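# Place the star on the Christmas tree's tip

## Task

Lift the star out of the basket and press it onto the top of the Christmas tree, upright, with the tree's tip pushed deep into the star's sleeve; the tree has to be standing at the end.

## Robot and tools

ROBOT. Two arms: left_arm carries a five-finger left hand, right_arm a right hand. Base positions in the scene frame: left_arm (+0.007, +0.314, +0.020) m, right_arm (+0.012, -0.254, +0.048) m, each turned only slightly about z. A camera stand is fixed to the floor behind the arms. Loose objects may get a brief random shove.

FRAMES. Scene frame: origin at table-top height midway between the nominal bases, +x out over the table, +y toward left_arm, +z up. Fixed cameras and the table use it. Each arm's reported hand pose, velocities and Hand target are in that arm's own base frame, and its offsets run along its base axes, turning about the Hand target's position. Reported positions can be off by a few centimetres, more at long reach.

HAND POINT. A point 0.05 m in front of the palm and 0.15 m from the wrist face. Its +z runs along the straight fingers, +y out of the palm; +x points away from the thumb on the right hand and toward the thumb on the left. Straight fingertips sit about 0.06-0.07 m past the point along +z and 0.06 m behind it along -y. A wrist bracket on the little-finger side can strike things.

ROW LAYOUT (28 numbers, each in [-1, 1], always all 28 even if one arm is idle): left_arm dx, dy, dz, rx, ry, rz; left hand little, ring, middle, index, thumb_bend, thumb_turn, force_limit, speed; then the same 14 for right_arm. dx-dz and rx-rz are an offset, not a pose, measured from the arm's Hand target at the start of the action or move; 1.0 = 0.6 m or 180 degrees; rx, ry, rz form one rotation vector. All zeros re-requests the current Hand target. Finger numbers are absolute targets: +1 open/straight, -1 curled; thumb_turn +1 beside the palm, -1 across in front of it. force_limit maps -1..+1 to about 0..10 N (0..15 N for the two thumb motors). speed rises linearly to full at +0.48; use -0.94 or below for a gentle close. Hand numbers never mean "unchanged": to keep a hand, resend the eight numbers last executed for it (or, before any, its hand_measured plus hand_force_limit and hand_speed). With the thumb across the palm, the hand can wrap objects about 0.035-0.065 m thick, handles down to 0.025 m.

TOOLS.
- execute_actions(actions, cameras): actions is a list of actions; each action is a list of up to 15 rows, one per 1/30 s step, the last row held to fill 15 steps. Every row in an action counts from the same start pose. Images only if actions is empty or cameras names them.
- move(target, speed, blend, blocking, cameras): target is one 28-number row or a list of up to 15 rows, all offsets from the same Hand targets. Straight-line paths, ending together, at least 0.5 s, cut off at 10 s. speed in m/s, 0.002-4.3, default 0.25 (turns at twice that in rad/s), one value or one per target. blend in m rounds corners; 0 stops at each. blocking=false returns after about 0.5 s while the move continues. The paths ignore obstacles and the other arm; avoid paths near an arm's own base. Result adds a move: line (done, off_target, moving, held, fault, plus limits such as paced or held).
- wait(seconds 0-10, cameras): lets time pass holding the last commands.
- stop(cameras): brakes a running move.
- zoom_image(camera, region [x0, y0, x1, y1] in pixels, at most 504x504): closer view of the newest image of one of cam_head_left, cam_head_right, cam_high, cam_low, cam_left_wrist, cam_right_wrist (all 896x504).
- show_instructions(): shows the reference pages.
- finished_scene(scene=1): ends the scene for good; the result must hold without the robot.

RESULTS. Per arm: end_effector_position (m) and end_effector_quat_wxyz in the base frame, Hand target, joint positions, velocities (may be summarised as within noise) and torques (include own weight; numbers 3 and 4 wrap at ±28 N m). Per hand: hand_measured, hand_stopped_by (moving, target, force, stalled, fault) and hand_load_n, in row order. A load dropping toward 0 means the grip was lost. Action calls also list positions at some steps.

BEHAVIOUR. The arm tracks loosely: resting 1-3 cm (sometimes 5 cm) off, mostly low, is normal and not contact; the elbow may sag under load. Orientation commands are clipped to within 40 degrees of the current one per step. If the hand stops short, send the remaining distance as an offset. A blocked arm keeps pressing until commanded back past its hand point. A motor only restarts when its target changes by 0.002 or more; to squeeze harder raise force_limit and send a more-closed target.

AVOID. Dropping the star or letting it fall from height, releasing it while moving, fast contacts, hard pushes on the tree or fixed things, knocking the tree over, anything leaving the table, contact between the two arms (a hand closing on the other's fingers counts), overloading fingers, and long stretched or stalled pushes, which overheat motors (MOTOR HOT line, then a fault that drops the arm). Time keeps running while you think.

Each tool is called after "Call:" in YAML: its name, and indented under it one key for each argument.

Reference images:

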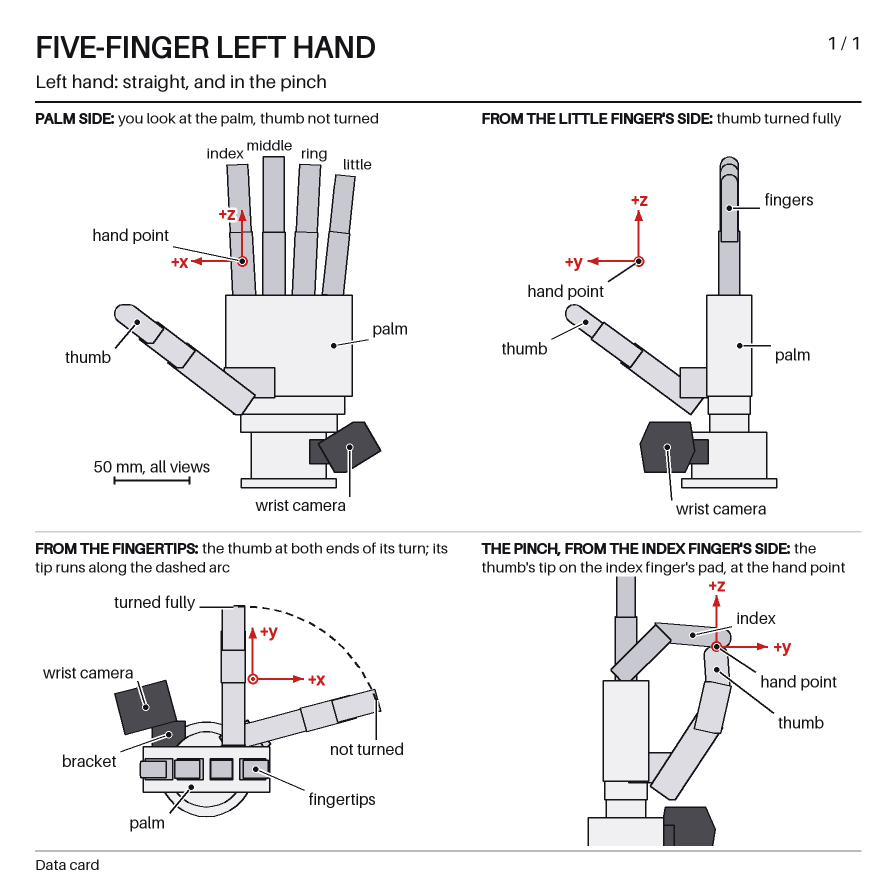

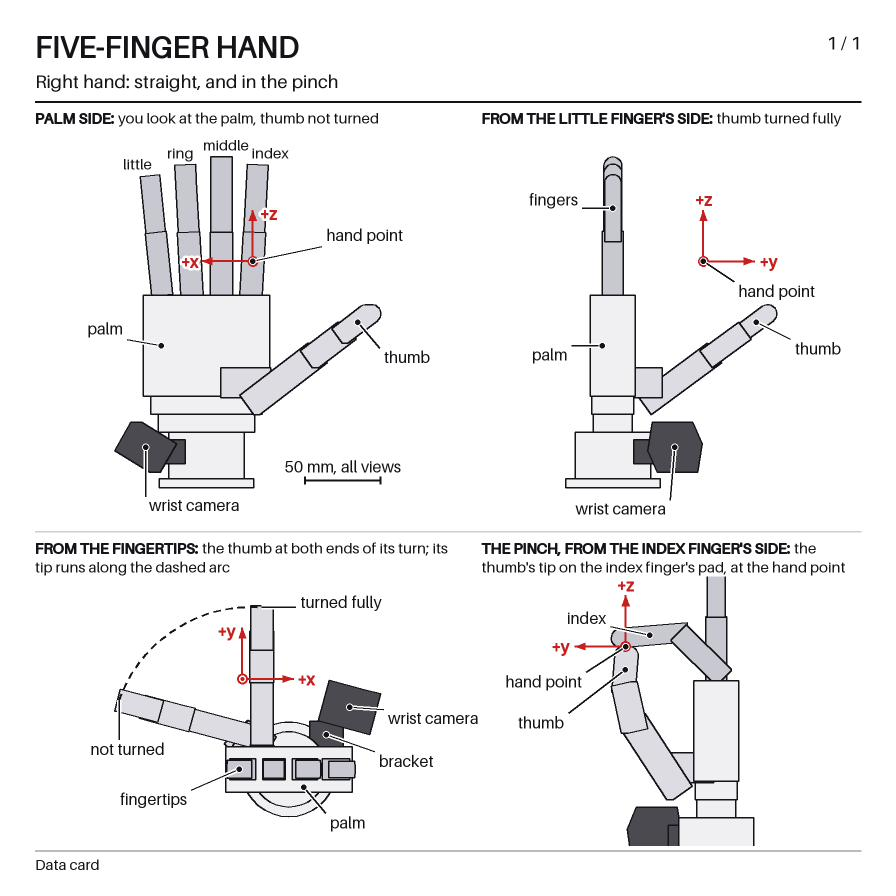

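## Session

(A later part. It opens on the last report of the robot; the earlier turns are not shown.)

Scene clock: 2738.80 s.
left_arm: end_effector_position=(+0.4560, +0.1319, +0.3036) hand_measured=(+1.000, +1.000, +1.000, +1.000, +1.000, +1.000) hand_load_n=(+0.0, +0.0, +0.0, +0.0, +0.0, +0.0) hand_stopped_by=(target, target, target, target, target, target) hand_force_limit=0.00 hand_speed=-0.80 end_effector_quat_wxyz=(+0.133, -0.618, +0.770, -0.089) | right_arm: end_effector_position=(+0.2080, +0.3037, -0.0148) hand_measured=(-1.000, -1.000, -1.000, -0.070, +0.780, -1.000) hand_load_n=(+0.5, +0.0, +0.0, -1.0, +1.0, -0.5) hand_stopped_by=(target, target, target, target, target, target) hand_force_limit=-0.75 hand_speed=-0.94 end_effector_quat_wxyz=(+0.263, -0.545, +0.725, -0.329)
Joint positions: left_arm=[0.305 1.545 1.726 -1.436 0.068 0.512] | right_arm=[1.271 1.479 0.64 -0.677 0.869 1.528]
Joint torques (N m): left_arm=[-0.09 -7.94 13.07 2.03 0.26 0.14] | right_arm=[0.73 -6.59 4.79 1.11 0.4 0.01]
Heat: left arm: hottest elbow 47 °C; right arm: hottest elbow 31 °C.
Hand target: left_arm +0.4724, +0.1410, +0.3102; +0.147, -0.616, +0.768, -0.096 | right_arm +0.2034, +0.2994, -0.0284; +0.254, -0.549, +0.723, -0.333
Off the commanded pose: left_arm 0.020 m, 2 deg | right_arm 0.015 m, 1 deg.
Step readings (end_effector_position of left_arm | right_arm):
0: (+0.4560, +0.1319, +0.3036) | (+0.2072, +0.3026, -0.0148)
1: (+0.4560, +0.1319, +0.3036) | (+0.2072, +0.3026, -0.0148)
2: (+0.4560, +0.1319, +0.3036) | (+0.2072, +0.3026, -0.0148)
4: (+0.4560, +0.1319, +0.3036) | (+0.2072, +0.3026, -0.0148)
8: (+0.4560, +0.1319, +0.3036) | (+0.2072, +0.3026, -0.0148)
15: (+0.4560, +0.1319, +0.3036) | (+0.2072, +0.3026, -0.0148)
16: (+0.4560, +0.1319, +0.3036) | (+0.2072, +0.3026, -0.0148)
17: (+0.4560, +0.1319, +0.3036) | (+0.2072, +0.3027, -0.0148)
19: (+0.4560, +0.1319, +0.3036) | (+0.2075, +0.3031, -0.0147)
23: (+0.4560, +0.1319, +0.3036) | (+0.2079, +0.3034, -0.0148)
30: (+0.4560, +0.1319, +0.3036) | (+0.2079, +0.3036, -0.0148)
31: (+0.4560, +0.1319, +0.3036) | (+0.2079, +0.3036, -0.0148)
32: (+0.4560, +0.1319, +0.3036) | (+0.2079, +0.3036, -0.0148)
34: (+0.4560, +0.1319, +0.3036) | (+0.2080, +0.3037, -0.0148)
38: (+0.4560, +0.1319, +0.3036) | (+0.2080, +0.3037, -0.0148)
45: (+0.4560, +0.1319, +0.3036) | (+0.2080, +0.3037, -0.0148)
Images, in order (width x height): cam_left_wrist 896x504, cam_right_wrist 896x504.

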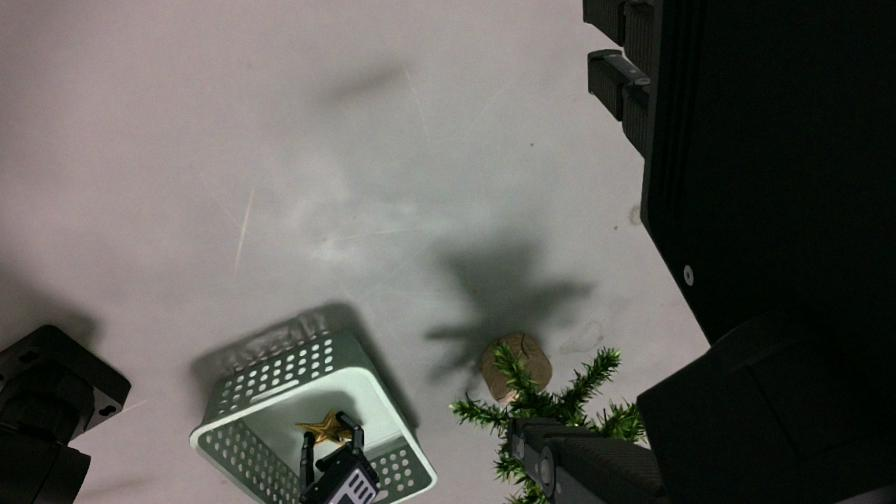

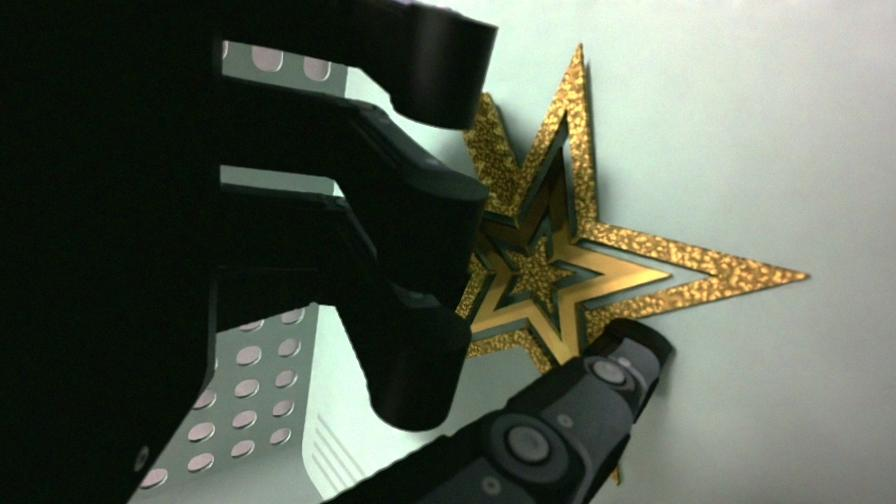

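Call:
execute_actions:
  actions:
    - [[0,0,0,0,0,0,1,1,1,1,1,1,0,-0.8,0,0,0,0,0,0,-1,-1,-1,-0.07,0.74,-1,-0.5,-0.94]]
    - [[0,0,0,0,0,0,1,1,1,1,1,1,0,-0.8,0,0,0,0,0,0,-1,-1,-1,-0.07,0.71,-1,-0.5,-0.94]]
  cameras: ["cam_right_wrist","cam_left_wrist"]

Call:
zoom_image:
  camera: "cam_left_wrist"
  region: [260, 380, 380, 484]

Scene clock: 2747.77 s.
left_arm: end_effector_position=(+0.4560, +0.1319, +0.3036) hand_measured=(+1.000, +1.000, +1.000, +1.000, +1.000, +1.000) hand_load_n=(+0.0, +0.0, +0.0, +0.0, +0.0, +0.0) hand_stopped_by=(target, target, target, target, target, target) hand_force_limit=0.00 hand_speed=-0.80 end_effector_quat_wxyz=(+0.133, -0.618, +0.770, -0.089) | right_arm: end_effector_position=(+0.2082, +0.3043, -0.0147) hand_measured=(-1.000, -1.000, -1.000, -0.070, +0.712, -1.000) hand_load_n=(+0.0, +0.0, +0.0, +2.5, +3.0, -1.5) hand_stopped_by=(target, target, target, target, target, target) hand_force_limit=-0.50 hand_speed=-0.94 end_effector_quat_wxyz=(+0.264, -0.544, +0.725, -0.329)
Joint positions: left_arm=[0.305 1.545 1.726 -1.436 0.068 0.512] | right_arm=[1.271 1.479 0.64 -0.674 0.869 1.528]
Joint torques (N m): left_arm=[-0.03 -7.94 13 2.07 0.24 0.08] | right_arm=[-0.03 -6.12 4.72 1.09 0.47 0.04]
Heat: left arm: hottest elbow 47 °C; right arm: hottest elbow 31 °C.
Hand target: left_arm +0.4724, +0.1410, +0.3102; +0.147, -0.616, +0.768, -0.096 | right_arm +0.2034, +0.2993, -0.0284; +0.253, -0.549, +0.723, -0.333
Off the commanded pose: left_arm 0.020 m, 2 deg | right_arm 0.015 m, 1 deg.
Step readings (end_effector_position of left_arm | right_arm):
0: (+0.4560, +0.1319, +0.3036) | (+0.2080, +0.3037, -0.0148)
1: (+0.4560, +0.1319, +0.3036) | (+0.2080, +0.3037, -0.0148)
2: (+0.4560, +0.1319, +0.3036) | (+0.2080, +0.3037, -0.0148)
4: (+0.4560, +0.1319, +0.3036) | (+0.2080, +0.3037, -0.0148)
8: (+0.4560, +0.1319, +0.3036) | (+0.2080, +0.3037, -0.0148)
15: (+0.4560, +0.1319, +0.3036) | (+0.2080, +0.3037, -0.0148)
16: (+0.4560, +0.1319, +0.3036) | (+0.2080, +0.3037, -0.0148)
17: (+0.4560, +0.1319, +0.3036) | (+0.2080, +0.3037, -0.0148)
19: (+0.4560, +0.1319, +0.3036) | (+0.2080, +0.3037, -0.0148)
23: (+0.4560, +0.1319, +0.3036) | (+0.2080, +0.3040, -0.0147)
30: (+0.4560, +0.1319, +0.3036) | (+0.2082, +0.3043, -0.0147)
Images, in order (width x height): cam_left_wrist 896x504, cam_right_wrist 896x504.

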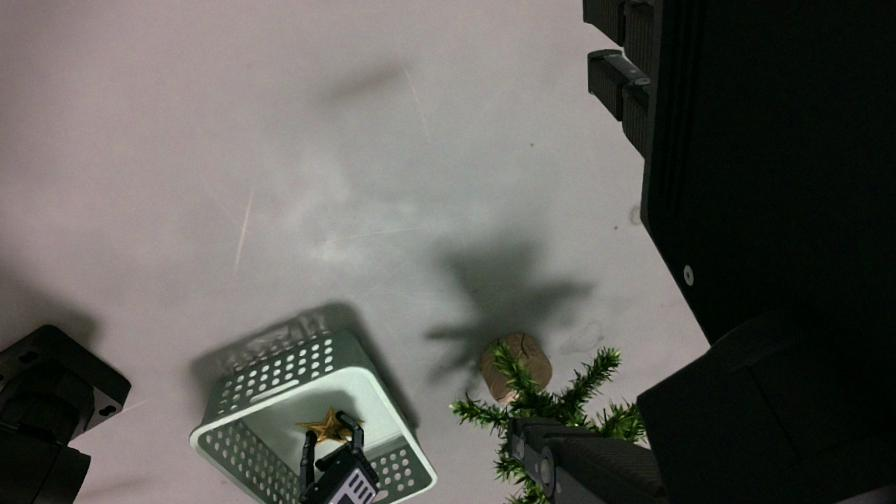

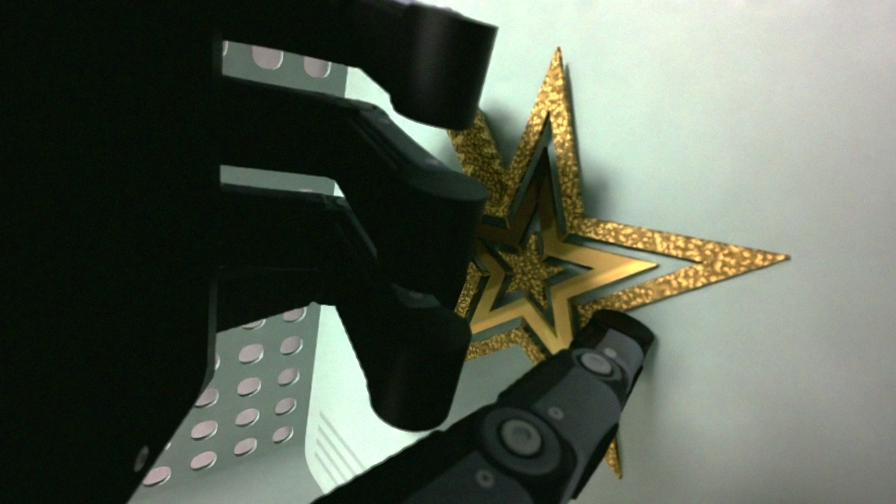

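Scaled by 4.200.

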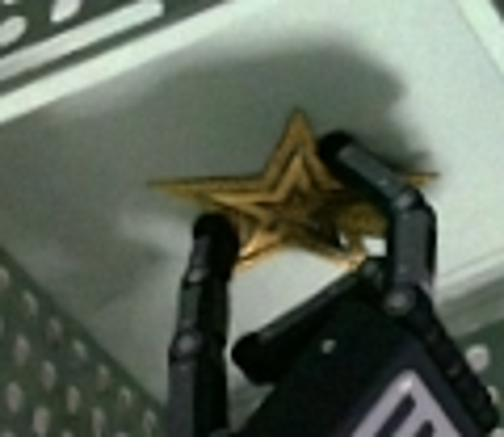

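Call:
execute_actions:
  actions:
    - [[0,0,0,0,0,0,1,1,1,1,1,1,0,-0.8,0,0,0,0,0,0,-1,-1,-1,-0.07,0.68,-1,-0.3,-0.94]]
    - [[0,0,0,0,0,0,1,1,1,1,1,1,0,-0.8,0,0,0.01,0,0,0,-1,-1,-1,-0.07,0.665,-1,-0.2,-0.94]]
  cameras: ["cam_right_wrist","cam_left_wrist"]

Call:
zoom_image:
  camera: "cam_left_wrist"
  region: [260, 380, 380, 484]

Scene clock: 2761.77 s.
left_arm: end_effector_position=(+0.4560, +0.1319, +0.3036) hand_measured=(+1.000, +1.000, +1.000, +1.000, +1.000, +1.000) hand_load_n=(+0.0, +0.0, +0.0, +0.0, +0.0, +0.0) hand_stopped_by=(target, target, target, target, target, target) hand_force_limit=0.00 hand_speed=-0.80 end_effector_quat_wxyz=(+0.133, -0.618, +0.770, -0.089) | right_arm: end_effector_position=(+0.2084, +0.3050, -0.0145) hand_measured=(-1.000, -1.000, -1.000, -0.070, +0.668, -1.000) hand_load_n=(+0.0, +0.0, +0.0, +2.5, +2.5, -0.5) hand_stopped_by=(target, target, target, target, target, target) hand_force_limit=-0.20 hand_speed=-0.94 end_effector_quat_wxyz=(+0.265, -0.542, +0.727, -0.327)
Joint positions: left_arm=[0.305 1.545 1.726 -1.436 0.068 0.512] | right_arm=[1.271 1.479 0.64 -0.673 0.869 1.535]
Joint torques (N m): left_arm=[-0.32 -8.18 13.11 2.22 0.24 0.1] | right_arm=[0.85 -7.36 5.33 0.32 0.47 -0.04]
Heat: left arm: hottest elbow 47 °C; right arm: hottest elbow 31 °C.
Hand target: left_arm +0.4724, +0.1410, +0.3102; +0.147, -0.616, +0.768, -0.096 | right_arm +0.2034, +0.2994, -0.0224; +0.254, -0.549, +0.723, -0.333
Off the commanded pose: left_arm 0.020 m, 2 deg | right_arm 0.011 m, 2 deg.
Step readings (end_effector_position of left_arm | right_arm):
0: (+0.4560, +0.1319, +0.3036) | (+0.2082, +0.3043, -0.0147)
1: (+0.4560, +0.1319, +0.3036) | (+0.2082, +0.3043, -0.0147)
2: (+0.4560, +0.1319, +0.3036) | (+0.2082, +0.3043, -0.0147)
4: (+0.4560, +0.1319, +0.3036) | (+0.2082, +0.3043, -0.0147)
8: (+0.4560, +0.1319, +0.3036) | (+0.2083, +0.3047, -0.0146)
15: (+0.4560, +0.1319, +0.3036) | (+0.2084, +0.3050, -0.0145)
16: (+0.4560, +0.1319, +0.3036) | (+0.2084, +0.3050, -0.0145)
17: (+0.4560, +0.1319, +0.3036) | (+0.2085, +0.3051, -0.0145)
19: (+0.4560, +0.1319, +0.3036) | (+0.2085, +0.3051, -0.0145)
23: (+0.4560, +0.1319, +0.3036) | (+0.2084, +0.3051, -0.0145)
30: (+0.4560, +0.1319, +0.3036) | (+0.2084, +0.3050, -0.0145)
Images, in order (width x height): cam_left_wrist 896x504, cam_right_wrist 896x504.

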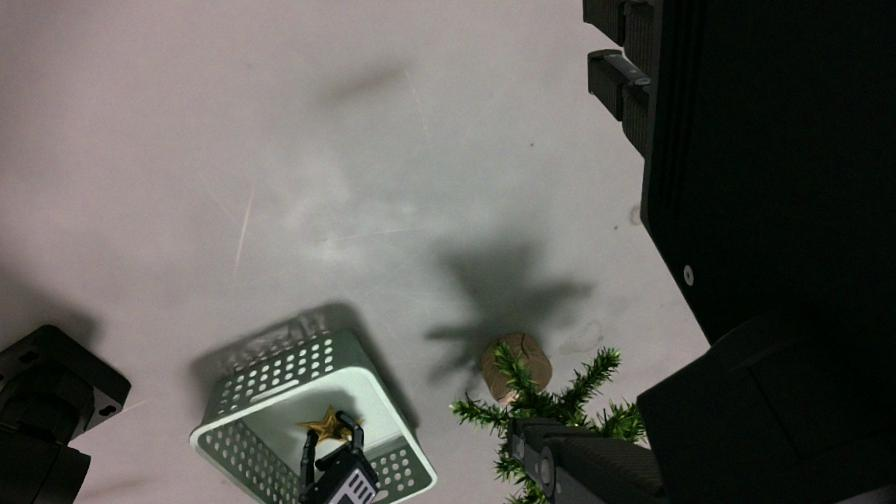

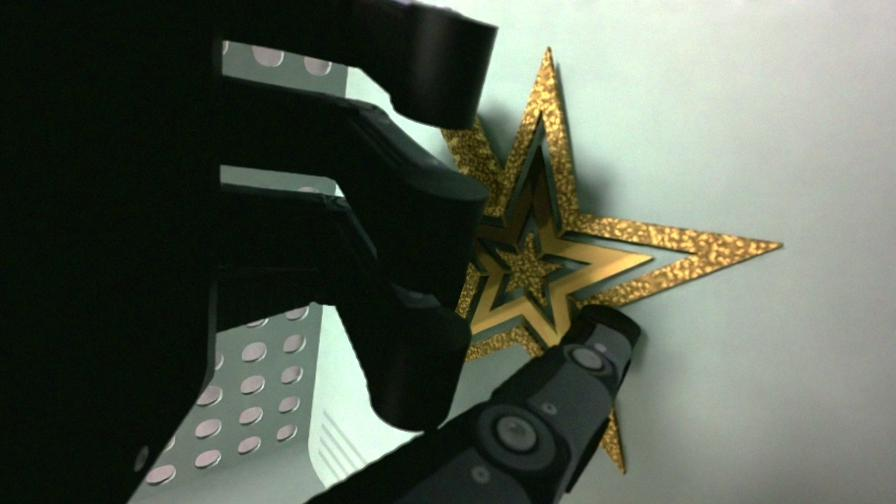

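Scaled by 4.200.

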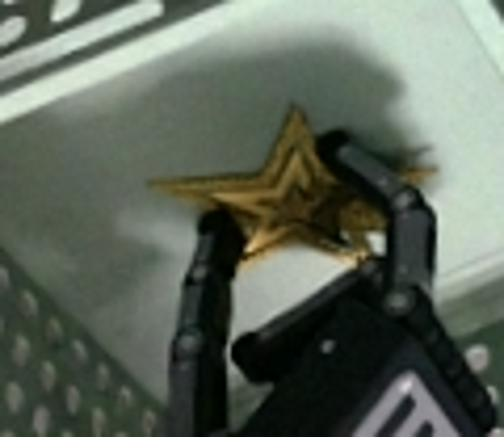

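Call:
execute_actions:
  actions:
    - [[0,0,0,0,0,0,1,1,1,1,1,1,0,-0.8,0,0,0,0,0,0,-1,-1,-1,-0.07,0.63,-1,-0.2,-0.94]]
    - [[0,0,0,0,0,0,1,1,1,1,1,1,0,-0.8,0,0.003,0.015,0,0,0,-1,-1,-1,-0.07,0.63,-1,-0.2,-0.94]]
  cameras: ["cam_right_wrist","cam_left_wrist"]

Call:
zoom_image:
  camera: "cam_left_wrist"
  region: [260, 380, 380, 484]

Scene clock: 2778.67 s.
left_arm: end_effector_position=(+0.4560, +0.1319, +0.3036) hand_measured=(+1.000, +1.000, +1.000, +1.000, +1.000, +1.000) hand_load_n=(+0.0, +0.0, +0.0, +0.0, +0.0, +0.0) hand_stopped_by=(target, target, target, target, target, target) hand_force_limit=0.00 hand_speed=-0.80 end_effector_quat_wxyz=(+0.133, -0.618, +0.770, -0.089) | right_arm: end_effector_position=(+0.2062, +0.2978, -0.0145) hand_measured=(-1.000, -1.000, -1.000, -0.070, +0.630, -1.000) hand_load_n=(+0.5, +0.0, +0.0, +0.0, +0.0, +0.5) hand_stopped_by=(target, target, target, target, target, target) hand_force_limit=-0.20 hand_speed=-0.94 end_effector_quat_wxyz=(+0.255, -0.546, +0.724, -0.335)
Joint positions: left_arm=[0.305 1.545 1.726 -1.436 0.068 0.512] | right_arm=[1.271 1.475 0.64 -0.706 0.869 1.537]
Joint torques (N m): left_arm=[0.15 -8.06 13.07 2.11 0.25 0.1] | right_arm=[0.85 -8.41 6.49 0.21 0.51 -0.07]
Heat: left arm: hottest elbow 47 °C; right arm: hottest elbow 31 °C.
Hand target: left_arm +0.4724, +0.1410, +0.3102; +0.147, -0.616, +0.768, -0.096 | right_arm +0.2034, +0.3011, -0.0134; +0.253, -0.549, +0.723, -0.333
Off the commanded pose: left_arm 0.020 m, 2 deg | right_arm 0.004 m, 1 deg.
Step readings (end_effector_position of left_arm | right_arm):
0: (+0.4560, +0.1319, +0.3036) | (+0.2083, +0.3049, -0.0145)
1: (+0.4560, +0.1319, +0.3036) | (+0.2083, +0.3049, -0.0145)
2: (+0.4560, +0.1319, +0.3036) | (+0.2083, +0.3049, -0.0145)
4: (+0.4560, +0.1319, +0.3036) | (+0.2083, +0.3049, -0.0145)
8: (+0.4560, +0.1319, +0.3036) | (+0.2084, +0.3050, -0.0145)
15: (+0.4560, +0.1319, +0.3036) | (+0.2084, +0.3050, -0.0144)
16: (+0.4560, +0.1319, +0.3036) | (+0.2084, +0.3049, -0.0145)
17: (+0.4560, +0.1319, +0.3036) | (+0.2082, +0.3044, -0.0144)
19: (+0.4560, +0.1319, +0.3036) | (+0.2076, +0.3024, -0.0144)
23: (+0.4560, +0.1319, +0.3036) | (+0.2066, +0.2993, -0.0142)
30: (+0.4560, +0.1319, +0.3036) | (+0.2062, +0.2979, -0.0144)
Images, in order (width x height): cam_left_wrist 896x504, cam_right_wrist 896x504.

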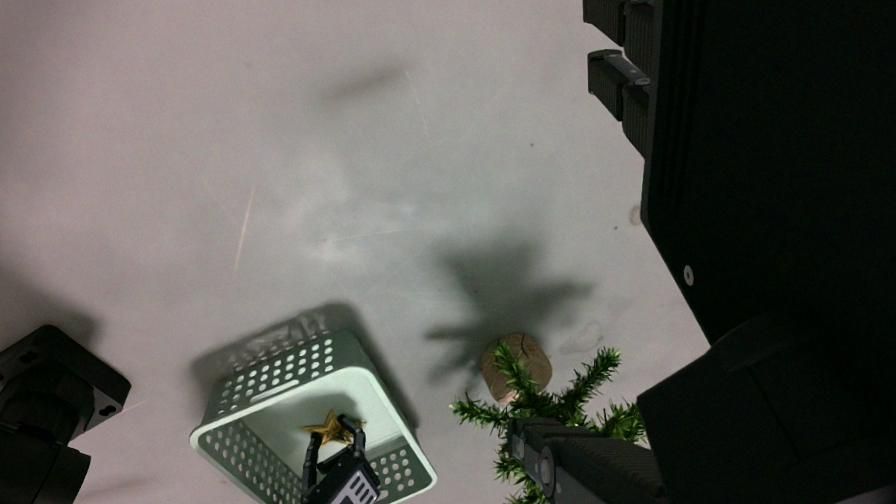

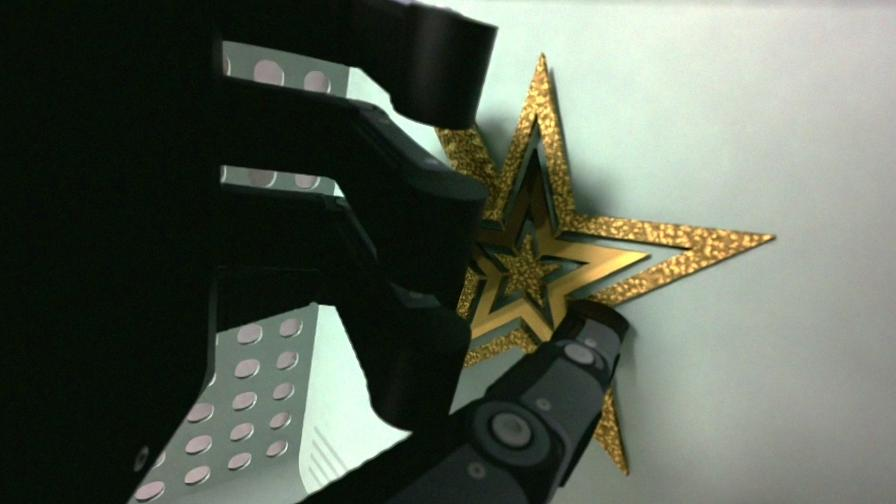

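Scaled by 4.200.

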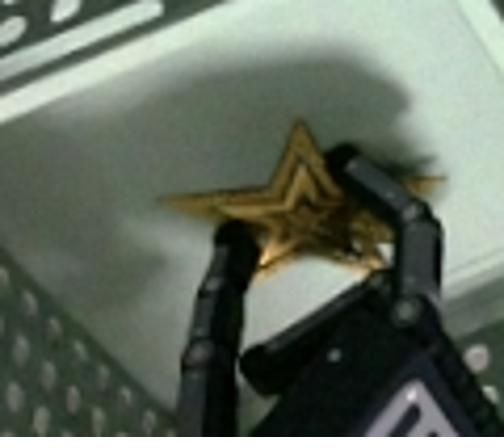

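Call:
execute_actions:
  actions:
    - [[0,0,0,0,0,0,1,1,1,1,1,1,0,-0.8,0.0,0.006,0.015,0,0,0,-1,-1,-1,-0.07,0.63,-1,-0.2,-0.94]]
  cameras: ["cam_right_wrist","cam_left_wrist"]

Call:
zoom_image:
  camera: "cam_left_wrist"
  region: [260, 380, 380, 484]

Scene clock: 2820.83 s.
left_arm: end_effector_position=(+0.4560, +0.1319, +0.3036) hand_measured=(+1.000, +1.000, +1.000, +1.000, +1.000, +1.000) hand_load_n=(+0.0, +0.0, +0.0, +0.0, +0.0, +0.0) hand_stopped_by=(target, target, target, target, target, target) hand_force_limit=0.00 hand_speed=-0.80 end_effector_quat_wxyz=(+0.133, -0.618, +0.770, -0.089) | right_arm: end_effector_position=(+0.2026, +0.2898, -0.0142) hand_measured=(-1.000, -1.000, -1.000, -0.070, +0.630, -1.000) hand_load_n=(+0.0, +0.0, +0.0, +0.0, +0.0, +0.0) hand_stopped_by=(target, target, target, target, target, target) hand_force_limit=-0.20 hand_speed=-0.94 end_effector_quat_wxyz=(+0.242, -0.553, +0.720, -0.343)
Joint positions: left_arm=[0.305 1.545 1.726 -1.436 0.068 0.512] | right_arm=[1.273 1.469 0.64 -0.746 0.866 1.537]
Joint torques (N m): left_arm=[-0.15 -8.12 13.15 2.09 0.24 0.14] | right_arm=[-0.09 -9.29 8.08 0.14 0.56 -0.01]
Heat: left arm: hottest elbow 47 °C; right arm: hottest elbow 32 °C.
Hand target: left_arm +0.4724, +0.1410, +0.3102; +0.147, -0.616, +0.768, -0.096 | right_arm +0.2035, +0.3047, -0.0043; +0.254, -0.549, +0.723, -0.333
Off the commanded pose: left_arm 0.020 m, 2 deg | right_arm 0.018 m, 2 deg.
Step readings (end_effector_position of left_arm | right_arm):
0: (+0.4560, +0.1319, +0.3036) | (+0.2062, +0.2978, -0.0145)
1: (+0.4560, +0.1319, +0.3036) | (+0.2062, +0.2978, -0.0145)
2: (+0.4560, +0.1319, +0.3036) | (+0.2059, +0.2970, -0.0144)
4: (+0.4560, +0.1319, +0.3036) | (+0.2049, +0.2948, -0.0142)
8: (+0.4560, +0.1319, +0.3036) | (+0.2031, +0.2914, -0.0142)
15: (+0.4560, +0.1319, +0.3036) | (+0.2026, +0.2900, -0.0143)
Images, in order (width x height): cam_left_wrist 896x504, cam_right_wrist 896x504.

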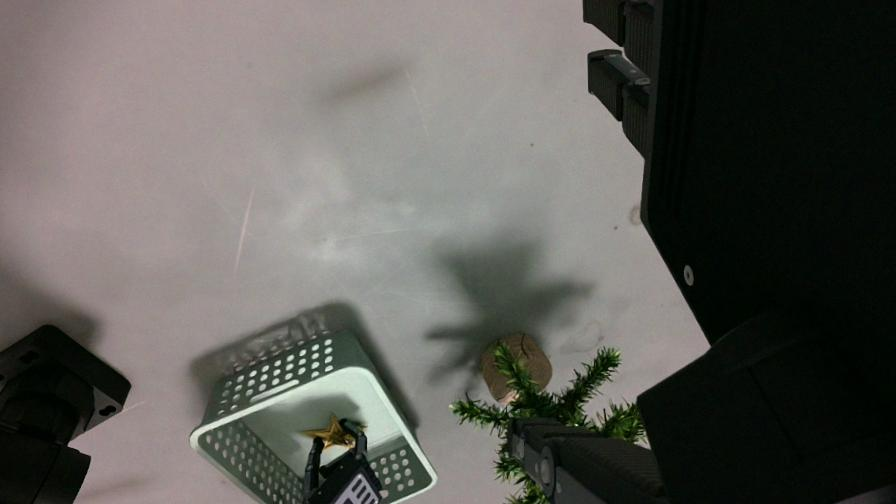

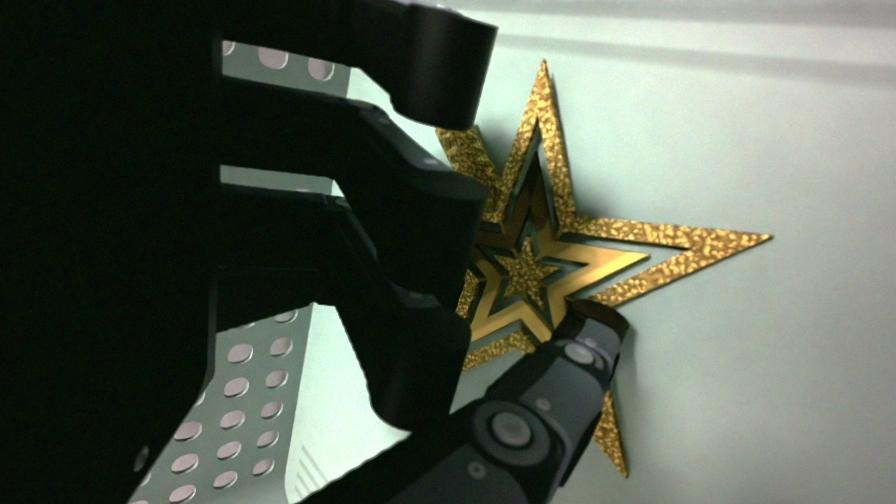

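Scaled by 4.200.

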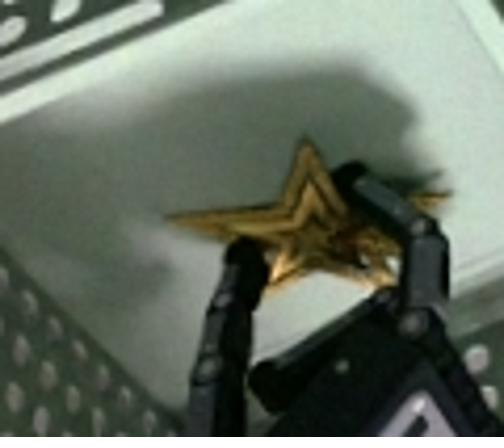

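Call:
execute_actions:
  actions:
    - [[0,0,0,0,0,0,1,1,1,1,1,1,0,-0.8,0.0,0.01,0.02,0,0,0,-1,-1,-1,-0.07,0.63,-1,-0.2,-0.94]]
  cameras: ["cam_right_wrist","cam_left_wrist"]

Call:
zoom_image:
  camera: "cam_left_wrist"
  region: [260, 380, 380, 484]

Scene clock: 2831.80 s.
left_arm: end_effector_position=(+0.4560, +0.1319, +0.3036) hand_measured=(+1.000, +1.000, +1.000, +1.000, +1.000, +1.000) hand_load_n=(+0.0, +0.0, +0.0, +0.0, +0.0, +0.0) hand_stopped_by=(target, target, target, target, target, target) hand_force_limit=0.00 hand_speed=-0.80 end_effector_quat_wxyz=(+0.133, -0.618, +0.770, -0.089) | right_arm: end_effector_position=(+0.2023, +0.2954, -0.0021) hand_measured=(-1.000, -1.000, -1.000, -0.070, +0.630, -1.000) hand_load_n=(+0.0, +0.0, +0.0, +0.0, +0.0, +0.0) hand_stopped_by=(target, target, target, target, target, target) hand_force_limit=-0.20 hand_speed=-0.94 end_effector_quat_wxyz=(+0.242, -0.554, +0.719, -0.343)
Joint positions: left_arm=[0.305 1.545 1.726 -1.436 0.068 0.512] | right_arm=[1.279 1.452 0.667 -0.795 0.865 1.541]
Joint torques (N m): left_arm=[0.03 -7.77 13.08 2.13 0.24 0.11] | right_arm=[0.38 -9.35 8.4 -0.08 0.59 0.09]
Heat: left arm: hottest elbow 47 °C; right arm: hottest elbow 32 °C.
Hand target: left_arm +0.4724, +0.1410, +0.3102; +0.147, -0.616, +0.768, -0.096 | right_arm +0.2034, +0.3107, +0.0077; +0.254, -0.549, +0.723, -0.333
Off the commanded pose: left_arm 0.020 m, 2 deg | right_arm 0.018 m, 2 deg.
Step readings (end_effector_position of left_arm | right_arm):
0: (+0.4560, +0.1319, +0.3036) | (+0.2025, +0.2898, -0.0142)
1: (+0.4560, +0.1319, +0.3036) | (+0.2025, +0.2897, -0.0142)
2: (+0.4560, +0.1319, +0.3036) | (+0.2022, +0.2894, -0.0139)
4: (+0.4560, +0.1319, +0.3036) | (+0.2017, +0.2886, -0.0122)
8: (+0.4560, +0.1319, +0.3036) | (+0.2020, +0.2927, -0.0059)
15: (+0.4560, +0.1319, +0.3036) | (+0.2024, +0.2958, -0.0020)
Images, in order (width x height): cam_left_wrist 896x504, cam_right_wrist 896x504.

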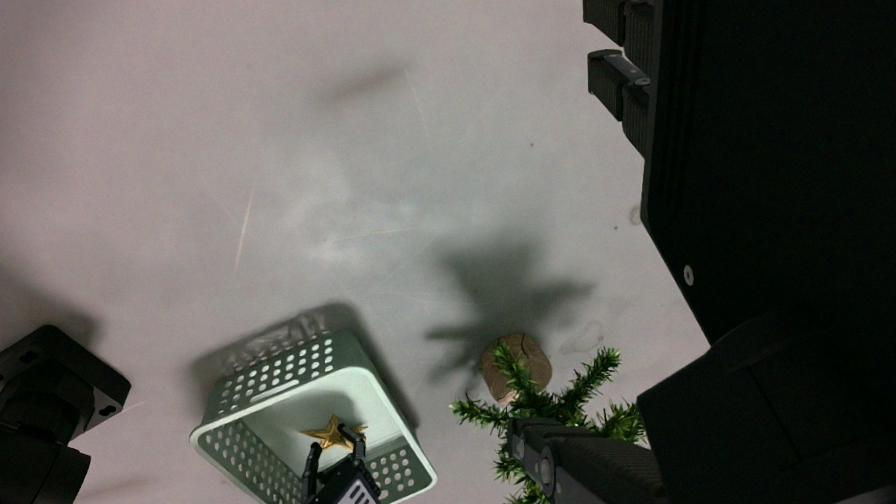

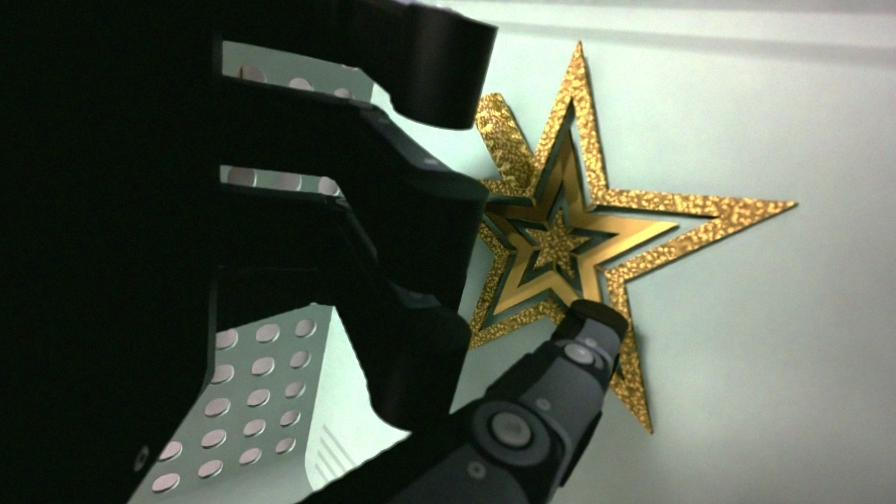

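Scaled by 4.200.

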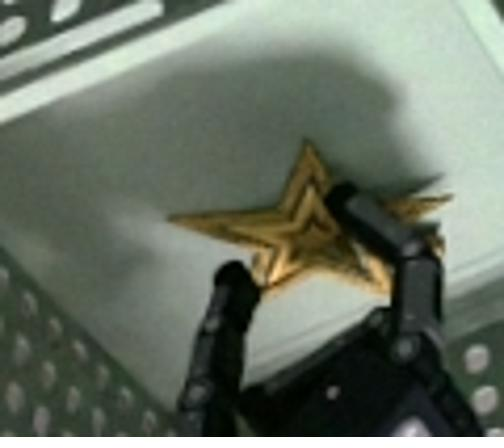

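Call:
move:
  target:
    - [0,0,0,0,0,0,1,1,1,1,1,1,0,-0.8,0.0,0,0.035,0,0,0,-1,-1,-1,-0.07,0.89,-1,-0.75,-0.5]
    - [0,0,0,0,0,0,1,1,1,1,1,1,0,-0.8,0.03,-0.07,0.035,0,0,0,-1,-1,-1,-0.07,0.89,-1,-0.75,-0.5]
    - [0,0,0,0,0,0,1,1,1,1,1,1,0,-0.8,-0.007,-0.041,0.005,0,0,0,-1,-1,-1,-0.07,0.89,-1,-0.75,-0.5]
    - [0,0,0,0,0,0,1,1,1,1,1,1,0,-0.8,-0.007,-0.041,-0.02,0,0,0,-1,-1,-1,-0.07,0.89,-1,-0.75,-0.5]
  speed: 0.08
  cameras: ["cam_right_wrist","cam_left_wrist"]

Call:
zoom_image:
  camera: "cam_left_wrist"
  region: [260, 380, 380, 484]

Scene clock: 2877.03 s.
left_arm: end_effector_position=(+0.4560, +0.1319, +0.3036) hand_measured=(+1.000, +1.000, +1.000, +1.000, +1.000, +1.000) hand_load_n=(+0.0, +0.0, +0.0, +0.0, +0.0, +0.0) hand_stopped_by=(target, target, target, target, target, target) hand_force_limit=0.00 hand_speed=-0.80 end_effector_quat_wxyz=(+0.133, -0.618, +0.770, -0.089) | right_arm: end_effector_position=(+0.2017, +0.2867, +0.0022) hand_measured=(-1.000, -1.000, -1.000, -0.070, +0.890, -1.000) hand_load_n=(+0.0, +0.0, +0.0, +0.0, +0.0, +0.0) hand_stopped_by=(target, target, target, target, target, target) hand_force_limit=-0.75 hand_speed=-0.50 end_effector_quat_wxyz=(+0.255, -0.548, +0.724, -0.331)
Joint positions: left_arm=[0.305 1.545 1.726 -1.436 0.068 0.512] | right_arm=[1.271 1.396 0.62 -0.755 0.862 1.527]
Joint torques (N m): left_arm=[0.26 -8 13.09 2.06 0.23 0.13] | right_arm=[0.03 -6.53 5.71 0.7 0.69 0]
Heat: left arm: hottest elbow 47 °C; right arm: hottest elbow 33 °C.
Hand target: left_arm +0.4724, +0.1410, +0.3102; +0.147, -0.616, +0.768, -0.096 | right_arm +0.1991, +0.2861, -0.0044; +0.253, -0.550, +0.723, -0.333
Off the commanded pose: left_arm 0.020 m, 2 deg | right_arm 0.007 m, 0 deg.
move: off_target (left_arm)
Images, in order (width x height): cam_left_wrist 896x504, cam_right_wrist 896x504.

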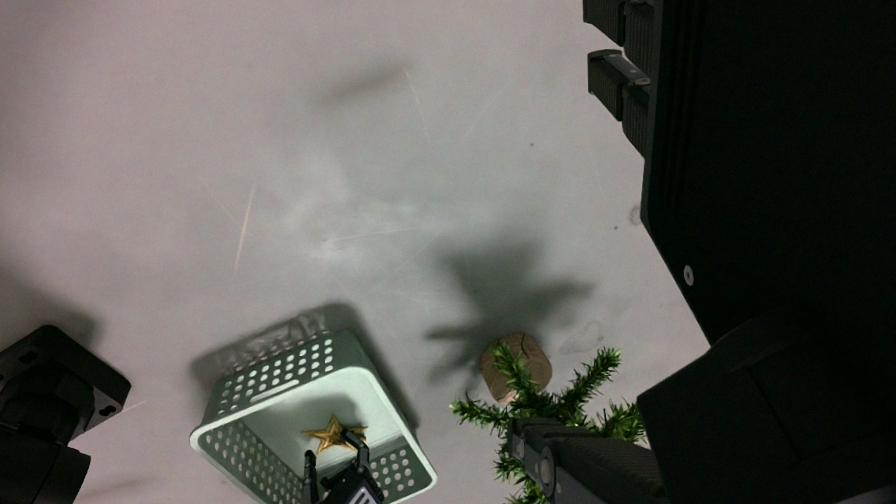

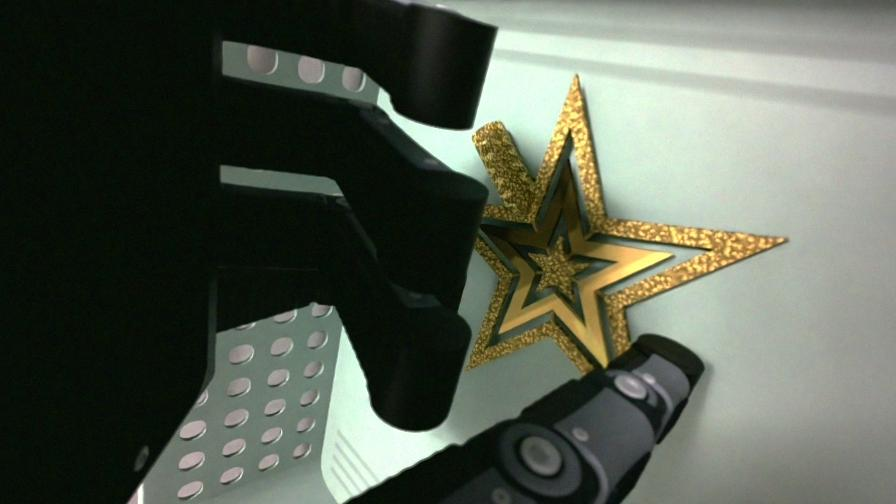

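Scaled by 4.200.

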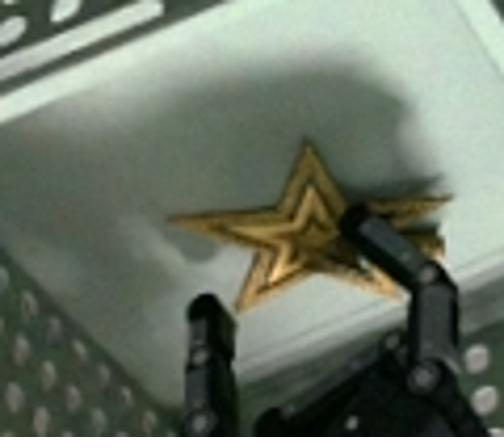

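Call:
execute_actions:
  actions:
    - [[0,0,0,0,0,0,1,1,1,1,1,1,0,-0.8,0.0,0,0.01,-0.00374,-0.0135,0,-1,-1,-1,-0.07,0.80,-1,-0.75,-0.5]]
    - [[0,0,0,0,0,0,1,1,1,1,1,1,0,-0.8,0.0,0,-0.01,0,0,0,-1,-1,-1,-0.07,0.80,-1,-0.75,-0.5]]
  cameras: ["cam_right_wrist"]

Scene clock: 2973.97 s.
left_arm: end_effector_position=(+0.4560, +0.1319, +0.3036) hand_measured=(+1.000, +1.000, +1.000, +1.000, +1.000, +1.000) hand_load_n=(+0.0, +0.0, +0.0, +0.0, +0.0, +0.0) hand_stopped_by=(target, target, target, target, target, target) hand_force_limit=0.00 hand_speed=-0.80 end_effector_quat_wxyz=(+0.133, -0.618, +0.770, -0.089) | right_arm: end_effector_position=(+0.2019, +0.2867, +0.0022) hand_measured=(-1.000, -1.000, -1.000, -0.070, +0.800, -1.000) hand_load_n=(+0.0, +0.0, +0.0, +0.0, +0.0, +0.0) hand_stopped_by=(target, target, target, target, target, target) hand_force_limit=-0.75 hand_speed=-0.50 end_effector_quat_wxyz=(+0.268, -0.542, +0.717, -0.347)
Joint positions: left_arm=[0.305 1.545 1.726 -1.436 0.068 0.512] | right_arm=[1.295 1.413 0.62 -0.766 0.907 1.566]
Joint torques (N m): left_arm=[-0.09 -8 13.23 2.11 0.24 0.1] | right_arm=[1.2 -7.3 5.71 1.06 0.73 0.06]
Heat: left arm: hottest elbow 47 °C; right arm: hottest elbow 30 °C.
Hand target: left_arm +0.4724, +0.1410, +0.3102; +0.147, -0.616, +0.768, -0.096 | right_arm +0.1993, +0.2861, -0.0043; +0.266, -0.544, +0.716, -0.349
Off the commanded pose: left_arm 0.020 m, 2 deg | right_arm 0.007 m, 0 deg.
Step readings (end_effector_position of left_arm | right_arm):
0: (+0.4560, +0.1319, +0.3036) | (+0.2017, +0.2868, +0.0022)
1: (+0.4560, +0.1319, +0.3036) | (+0.2020, +0.2867, +0.0024)
2: (+0.4560, +0.1319, +0.3036) | (+0.2029, +0.2868, +0.0033)
4: (+0.4560, +0.1319, +0.3036) | (+0.2044, +0.2870, +0.0053)
8: (+0.4560, +0.1319, +0.3036) | (+0.2025, +0.2879, +0.0068)
15: (+0.4560, +0.1319, +0.3036) | (+0.2018, +0.2874, +0.0072)
16: (+0.4560, +0.1319, +0.3036) | (+0.2019, +0.2874, +0.0071)
17: (+0.4560, +0.1319, +0.3036) | (+0.2020, +0.2874, +0.0070)
19: (+0.4560, +0.1319, +0.3036) | (+0.2019, +0.2871, +0.0060)
23: (+0.4560, +0.1319, +0.3036) | (+0.2017, +0.2862, +0.0030)
30: (+0.4560, +0.1319, +0.3036) | (+0.2018, +0.2866, +0.0022)
Images, in order (width x height): cam_right_wrist 896x504.

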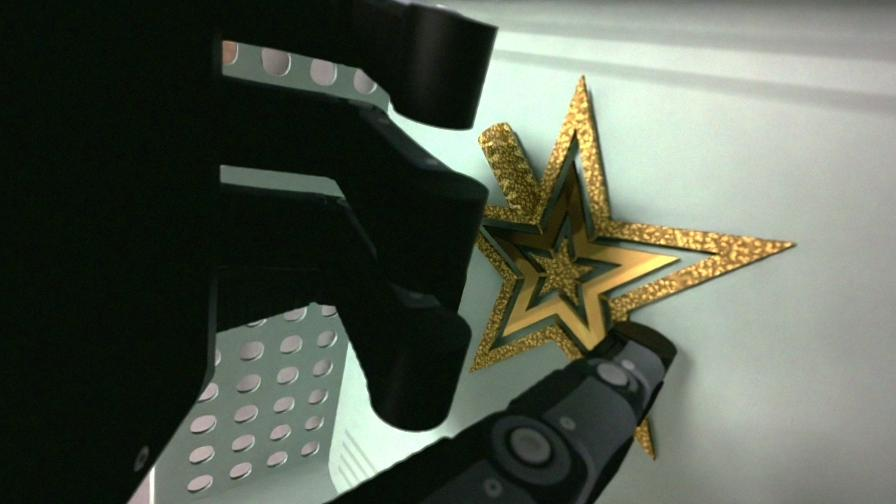

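Call:
move:
  target:
    - [0,0,0,0,0,0,1,1,1,1,1,1,0,-0.8,0.00517,0,-0.008,0,0,0,-1,-1,-1,-0.07,0.80,-1,-0.75,-0.5]
    - [0,0,0,0,0,0,1,1,1,1,1,1,0,-0.8,0.00517,0,-0.022,0,0,0,-1,-1,-1,-0.07,0.80,-1,-0.75,-0.5]
  speed: 0.03
  cameras: ["cam_right_wrist","cam_left_wrist"]

Call:
zoom_image:
  camera: "cam_left_wrist"
  region: [260, 380, 380, 484]

Scene clock: 3000.03 s.
left_arm: end_effector_position=(+0.4560, +0.1319, +0.3036) hand_measured=(+1.000, +1.000, +1.000, +1.000, +1.000, +1.000) hand_load_n=(+0.0, +0.0, +0.0, +0.0, +0.0, +0.0) hand_stopped_by=(target, target, target, target, target, target) hand_force_limit=0.00 hand_speed=-0.80 end_effector_quat_wxyz=(+0.133, -0.618, +0.770, -0.089) | right_arm: end_effector_position=(+0.2030, +0.2906, -0.0099) hand_measured=(-1.000, -1.000, -1.000, -0.070, +0.800, -1.000) hand_load_n=(+0.0, +0.5, +0.0, +0.0, +0.0, +0.0) hand_stopped_by=(target, target, target, target, target, target) hand_force_limit=-0.75 hand_speed=-0.50 end_effector_quat_wxyz=(+0.273, -0.540, +0.719, -0.343)
Joint positions: left_arm=[0.305 1.545 1.726 -1.436 0.068 0.512] | right_arm=[1.295 1.448 0.609 -0.706 0.907 1.566]
Joint torques (N m): left_arm=[0.09 -7.94 13.15 2.18 0.28 0.11] | right_arm=[-0.21 -6.65 5.16 0.66 0.68 -0.1]
Heat: left arm: hottest elbow 47 °C; right arm: hottest elbow 30 °C.
Hand target: left_arm +0.4724, +0.1410, +0.3102; +0.147, -0.616, +0.768, -0.096 | right_arm +0.2024, +0.2862, -0.0175; +0.266, -0.544, +0.716, -0.349
Off the commanded pose: left_arm 0.020 m, 2 deg | right_arm 0.009 m, 1 deg.
move: off_target (left_arm)
Images, in order (width x height): cam_left_wrist 896x504, cam_right_wrist 896x504.

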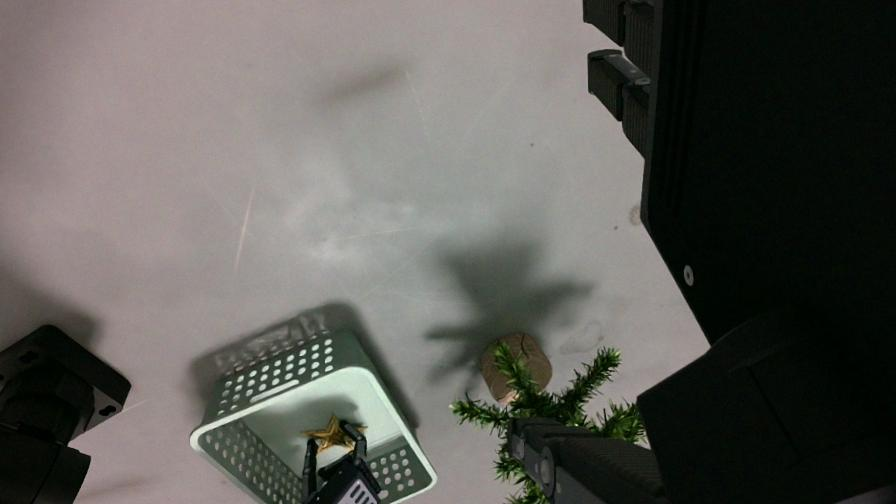

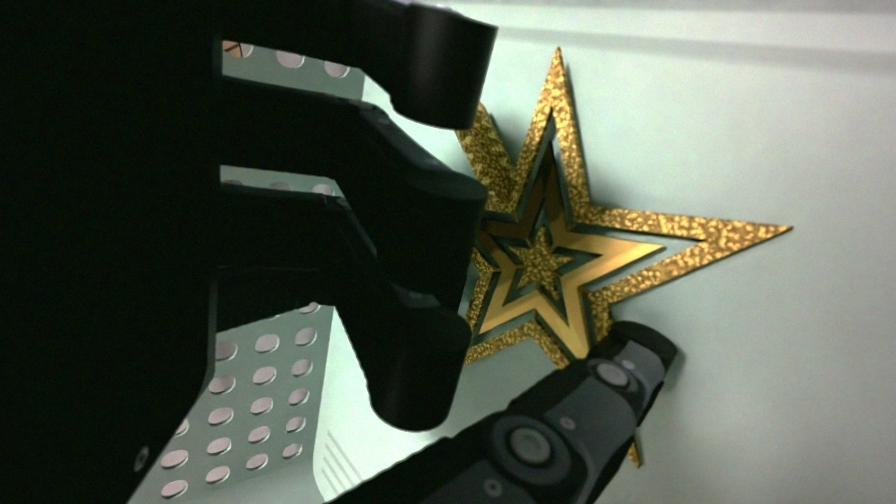

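Scaled by 4.200.

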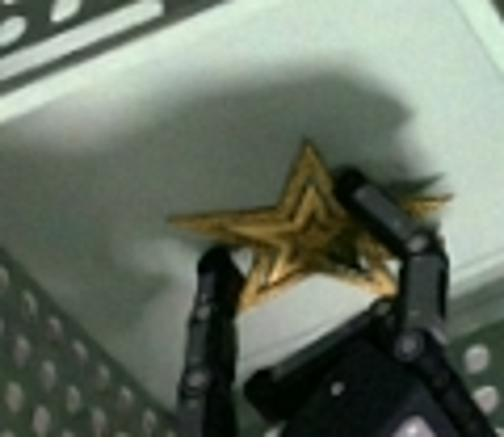

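Call:
move:
  target:
    - [0,0,0,0,0,0,1,1,1,1,1,1,0,-0.8,0.0,0,0.033,0,0,0,-1,-1,-1,-0.07,0.80,-1,-0.75,-0.5]
    - [0,0,0,0,0,0,1,1,1,1,1,1,0,-0.8,0.04,-0.027,0.033,0,0,0,-1,-1,-1,-0.07,0.80,-1,-0.75,-0.5]
    - [0,0,0,0,0,0,1,1,1,1,1,1,0,-0.8,0.0,-0.002,0.033,0,0,0,-1,-1,-1,-0.07,0.80,-1,-0.75,-0.5]
    - [0,0,0,0,0,0,1,1,1,1,1,1,0,-0.8,0,-0.002,0.0,0,0,0,-1,-1,-1,-0.07,0.80,-1,-0.75,-0.5]
  speed: 0.05
  cameras: ["cam_right_wrist"]

Scene clock: 3028.23 s.
left_arm: end_effector_position=(+0.4560, +0.1319, +0.3036) hand_measured=(+1.000, +1.000, +1.000, +1.000, +1.000, +1.000) hand_load_n=(+0.0, +0.0, +0.0, +0.5, +0.0, -0.5) hand_stopped_by=(target, target, target, target, target, target) hand_force_limit=0.00 hand_speed=-0.80 end_effector_quat_wxyz=(+0.133, -0.618, +0.770, -0.089) | right_arm: end_effector_position=(+0.2039, +0.2772, -0.0109) hand_measured=(-1.000, -1.000, -1.000, -0.070, +0.800, -1.000) hand_load_n=(+0.0, +0.0, +0.0, -0.5, +0.0, -0.5) hand_stopped_by=(target, target, target, target, target, target) hand_force_limit=-0.75 hand_speed=-0.50 end_effector_quat_wxyz=(+0.267, -0.543, +0.714, -0.353)
Joint positions: left_arm=[0.305 1.545 1.726 -1.436 0.068 0.512] | right_arm=[1.285 1.432 0.586 -0.709 0.916 1.548]
Joint torques (N m): left_arm=[-0.26 -8.18 13.08 2.22 0.29 0.11] | right_arm=[0.26 -6.07 6.68 1.06 0.36 0.03]
Heat: left arm: hottest elbow 47 °C; right arm: hottest elbow 30 °C.
Hand target: left_arm +0.4724, +0.1410, +0.3102; +0.147, -0.616, +0.768, -0.096 | right_arm +0.2024, +0.2848, -0.0176; +0.266, -0.544, +0.716, -0.349
Off the commanded pose: left_arm 0.020 m, 2 deg | right_arm 0.010 m, 1 deg.
move: off_target (left_arm)
Images, in order (width x height): cam_right_wrist 896x504.

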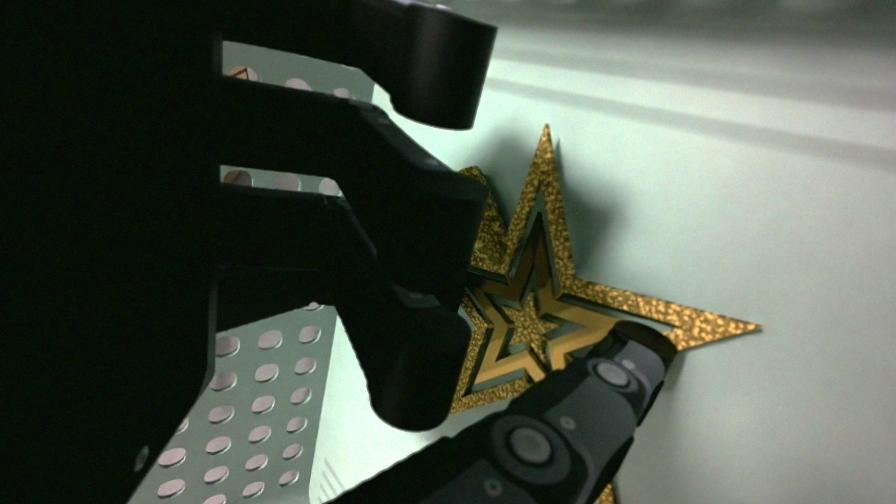

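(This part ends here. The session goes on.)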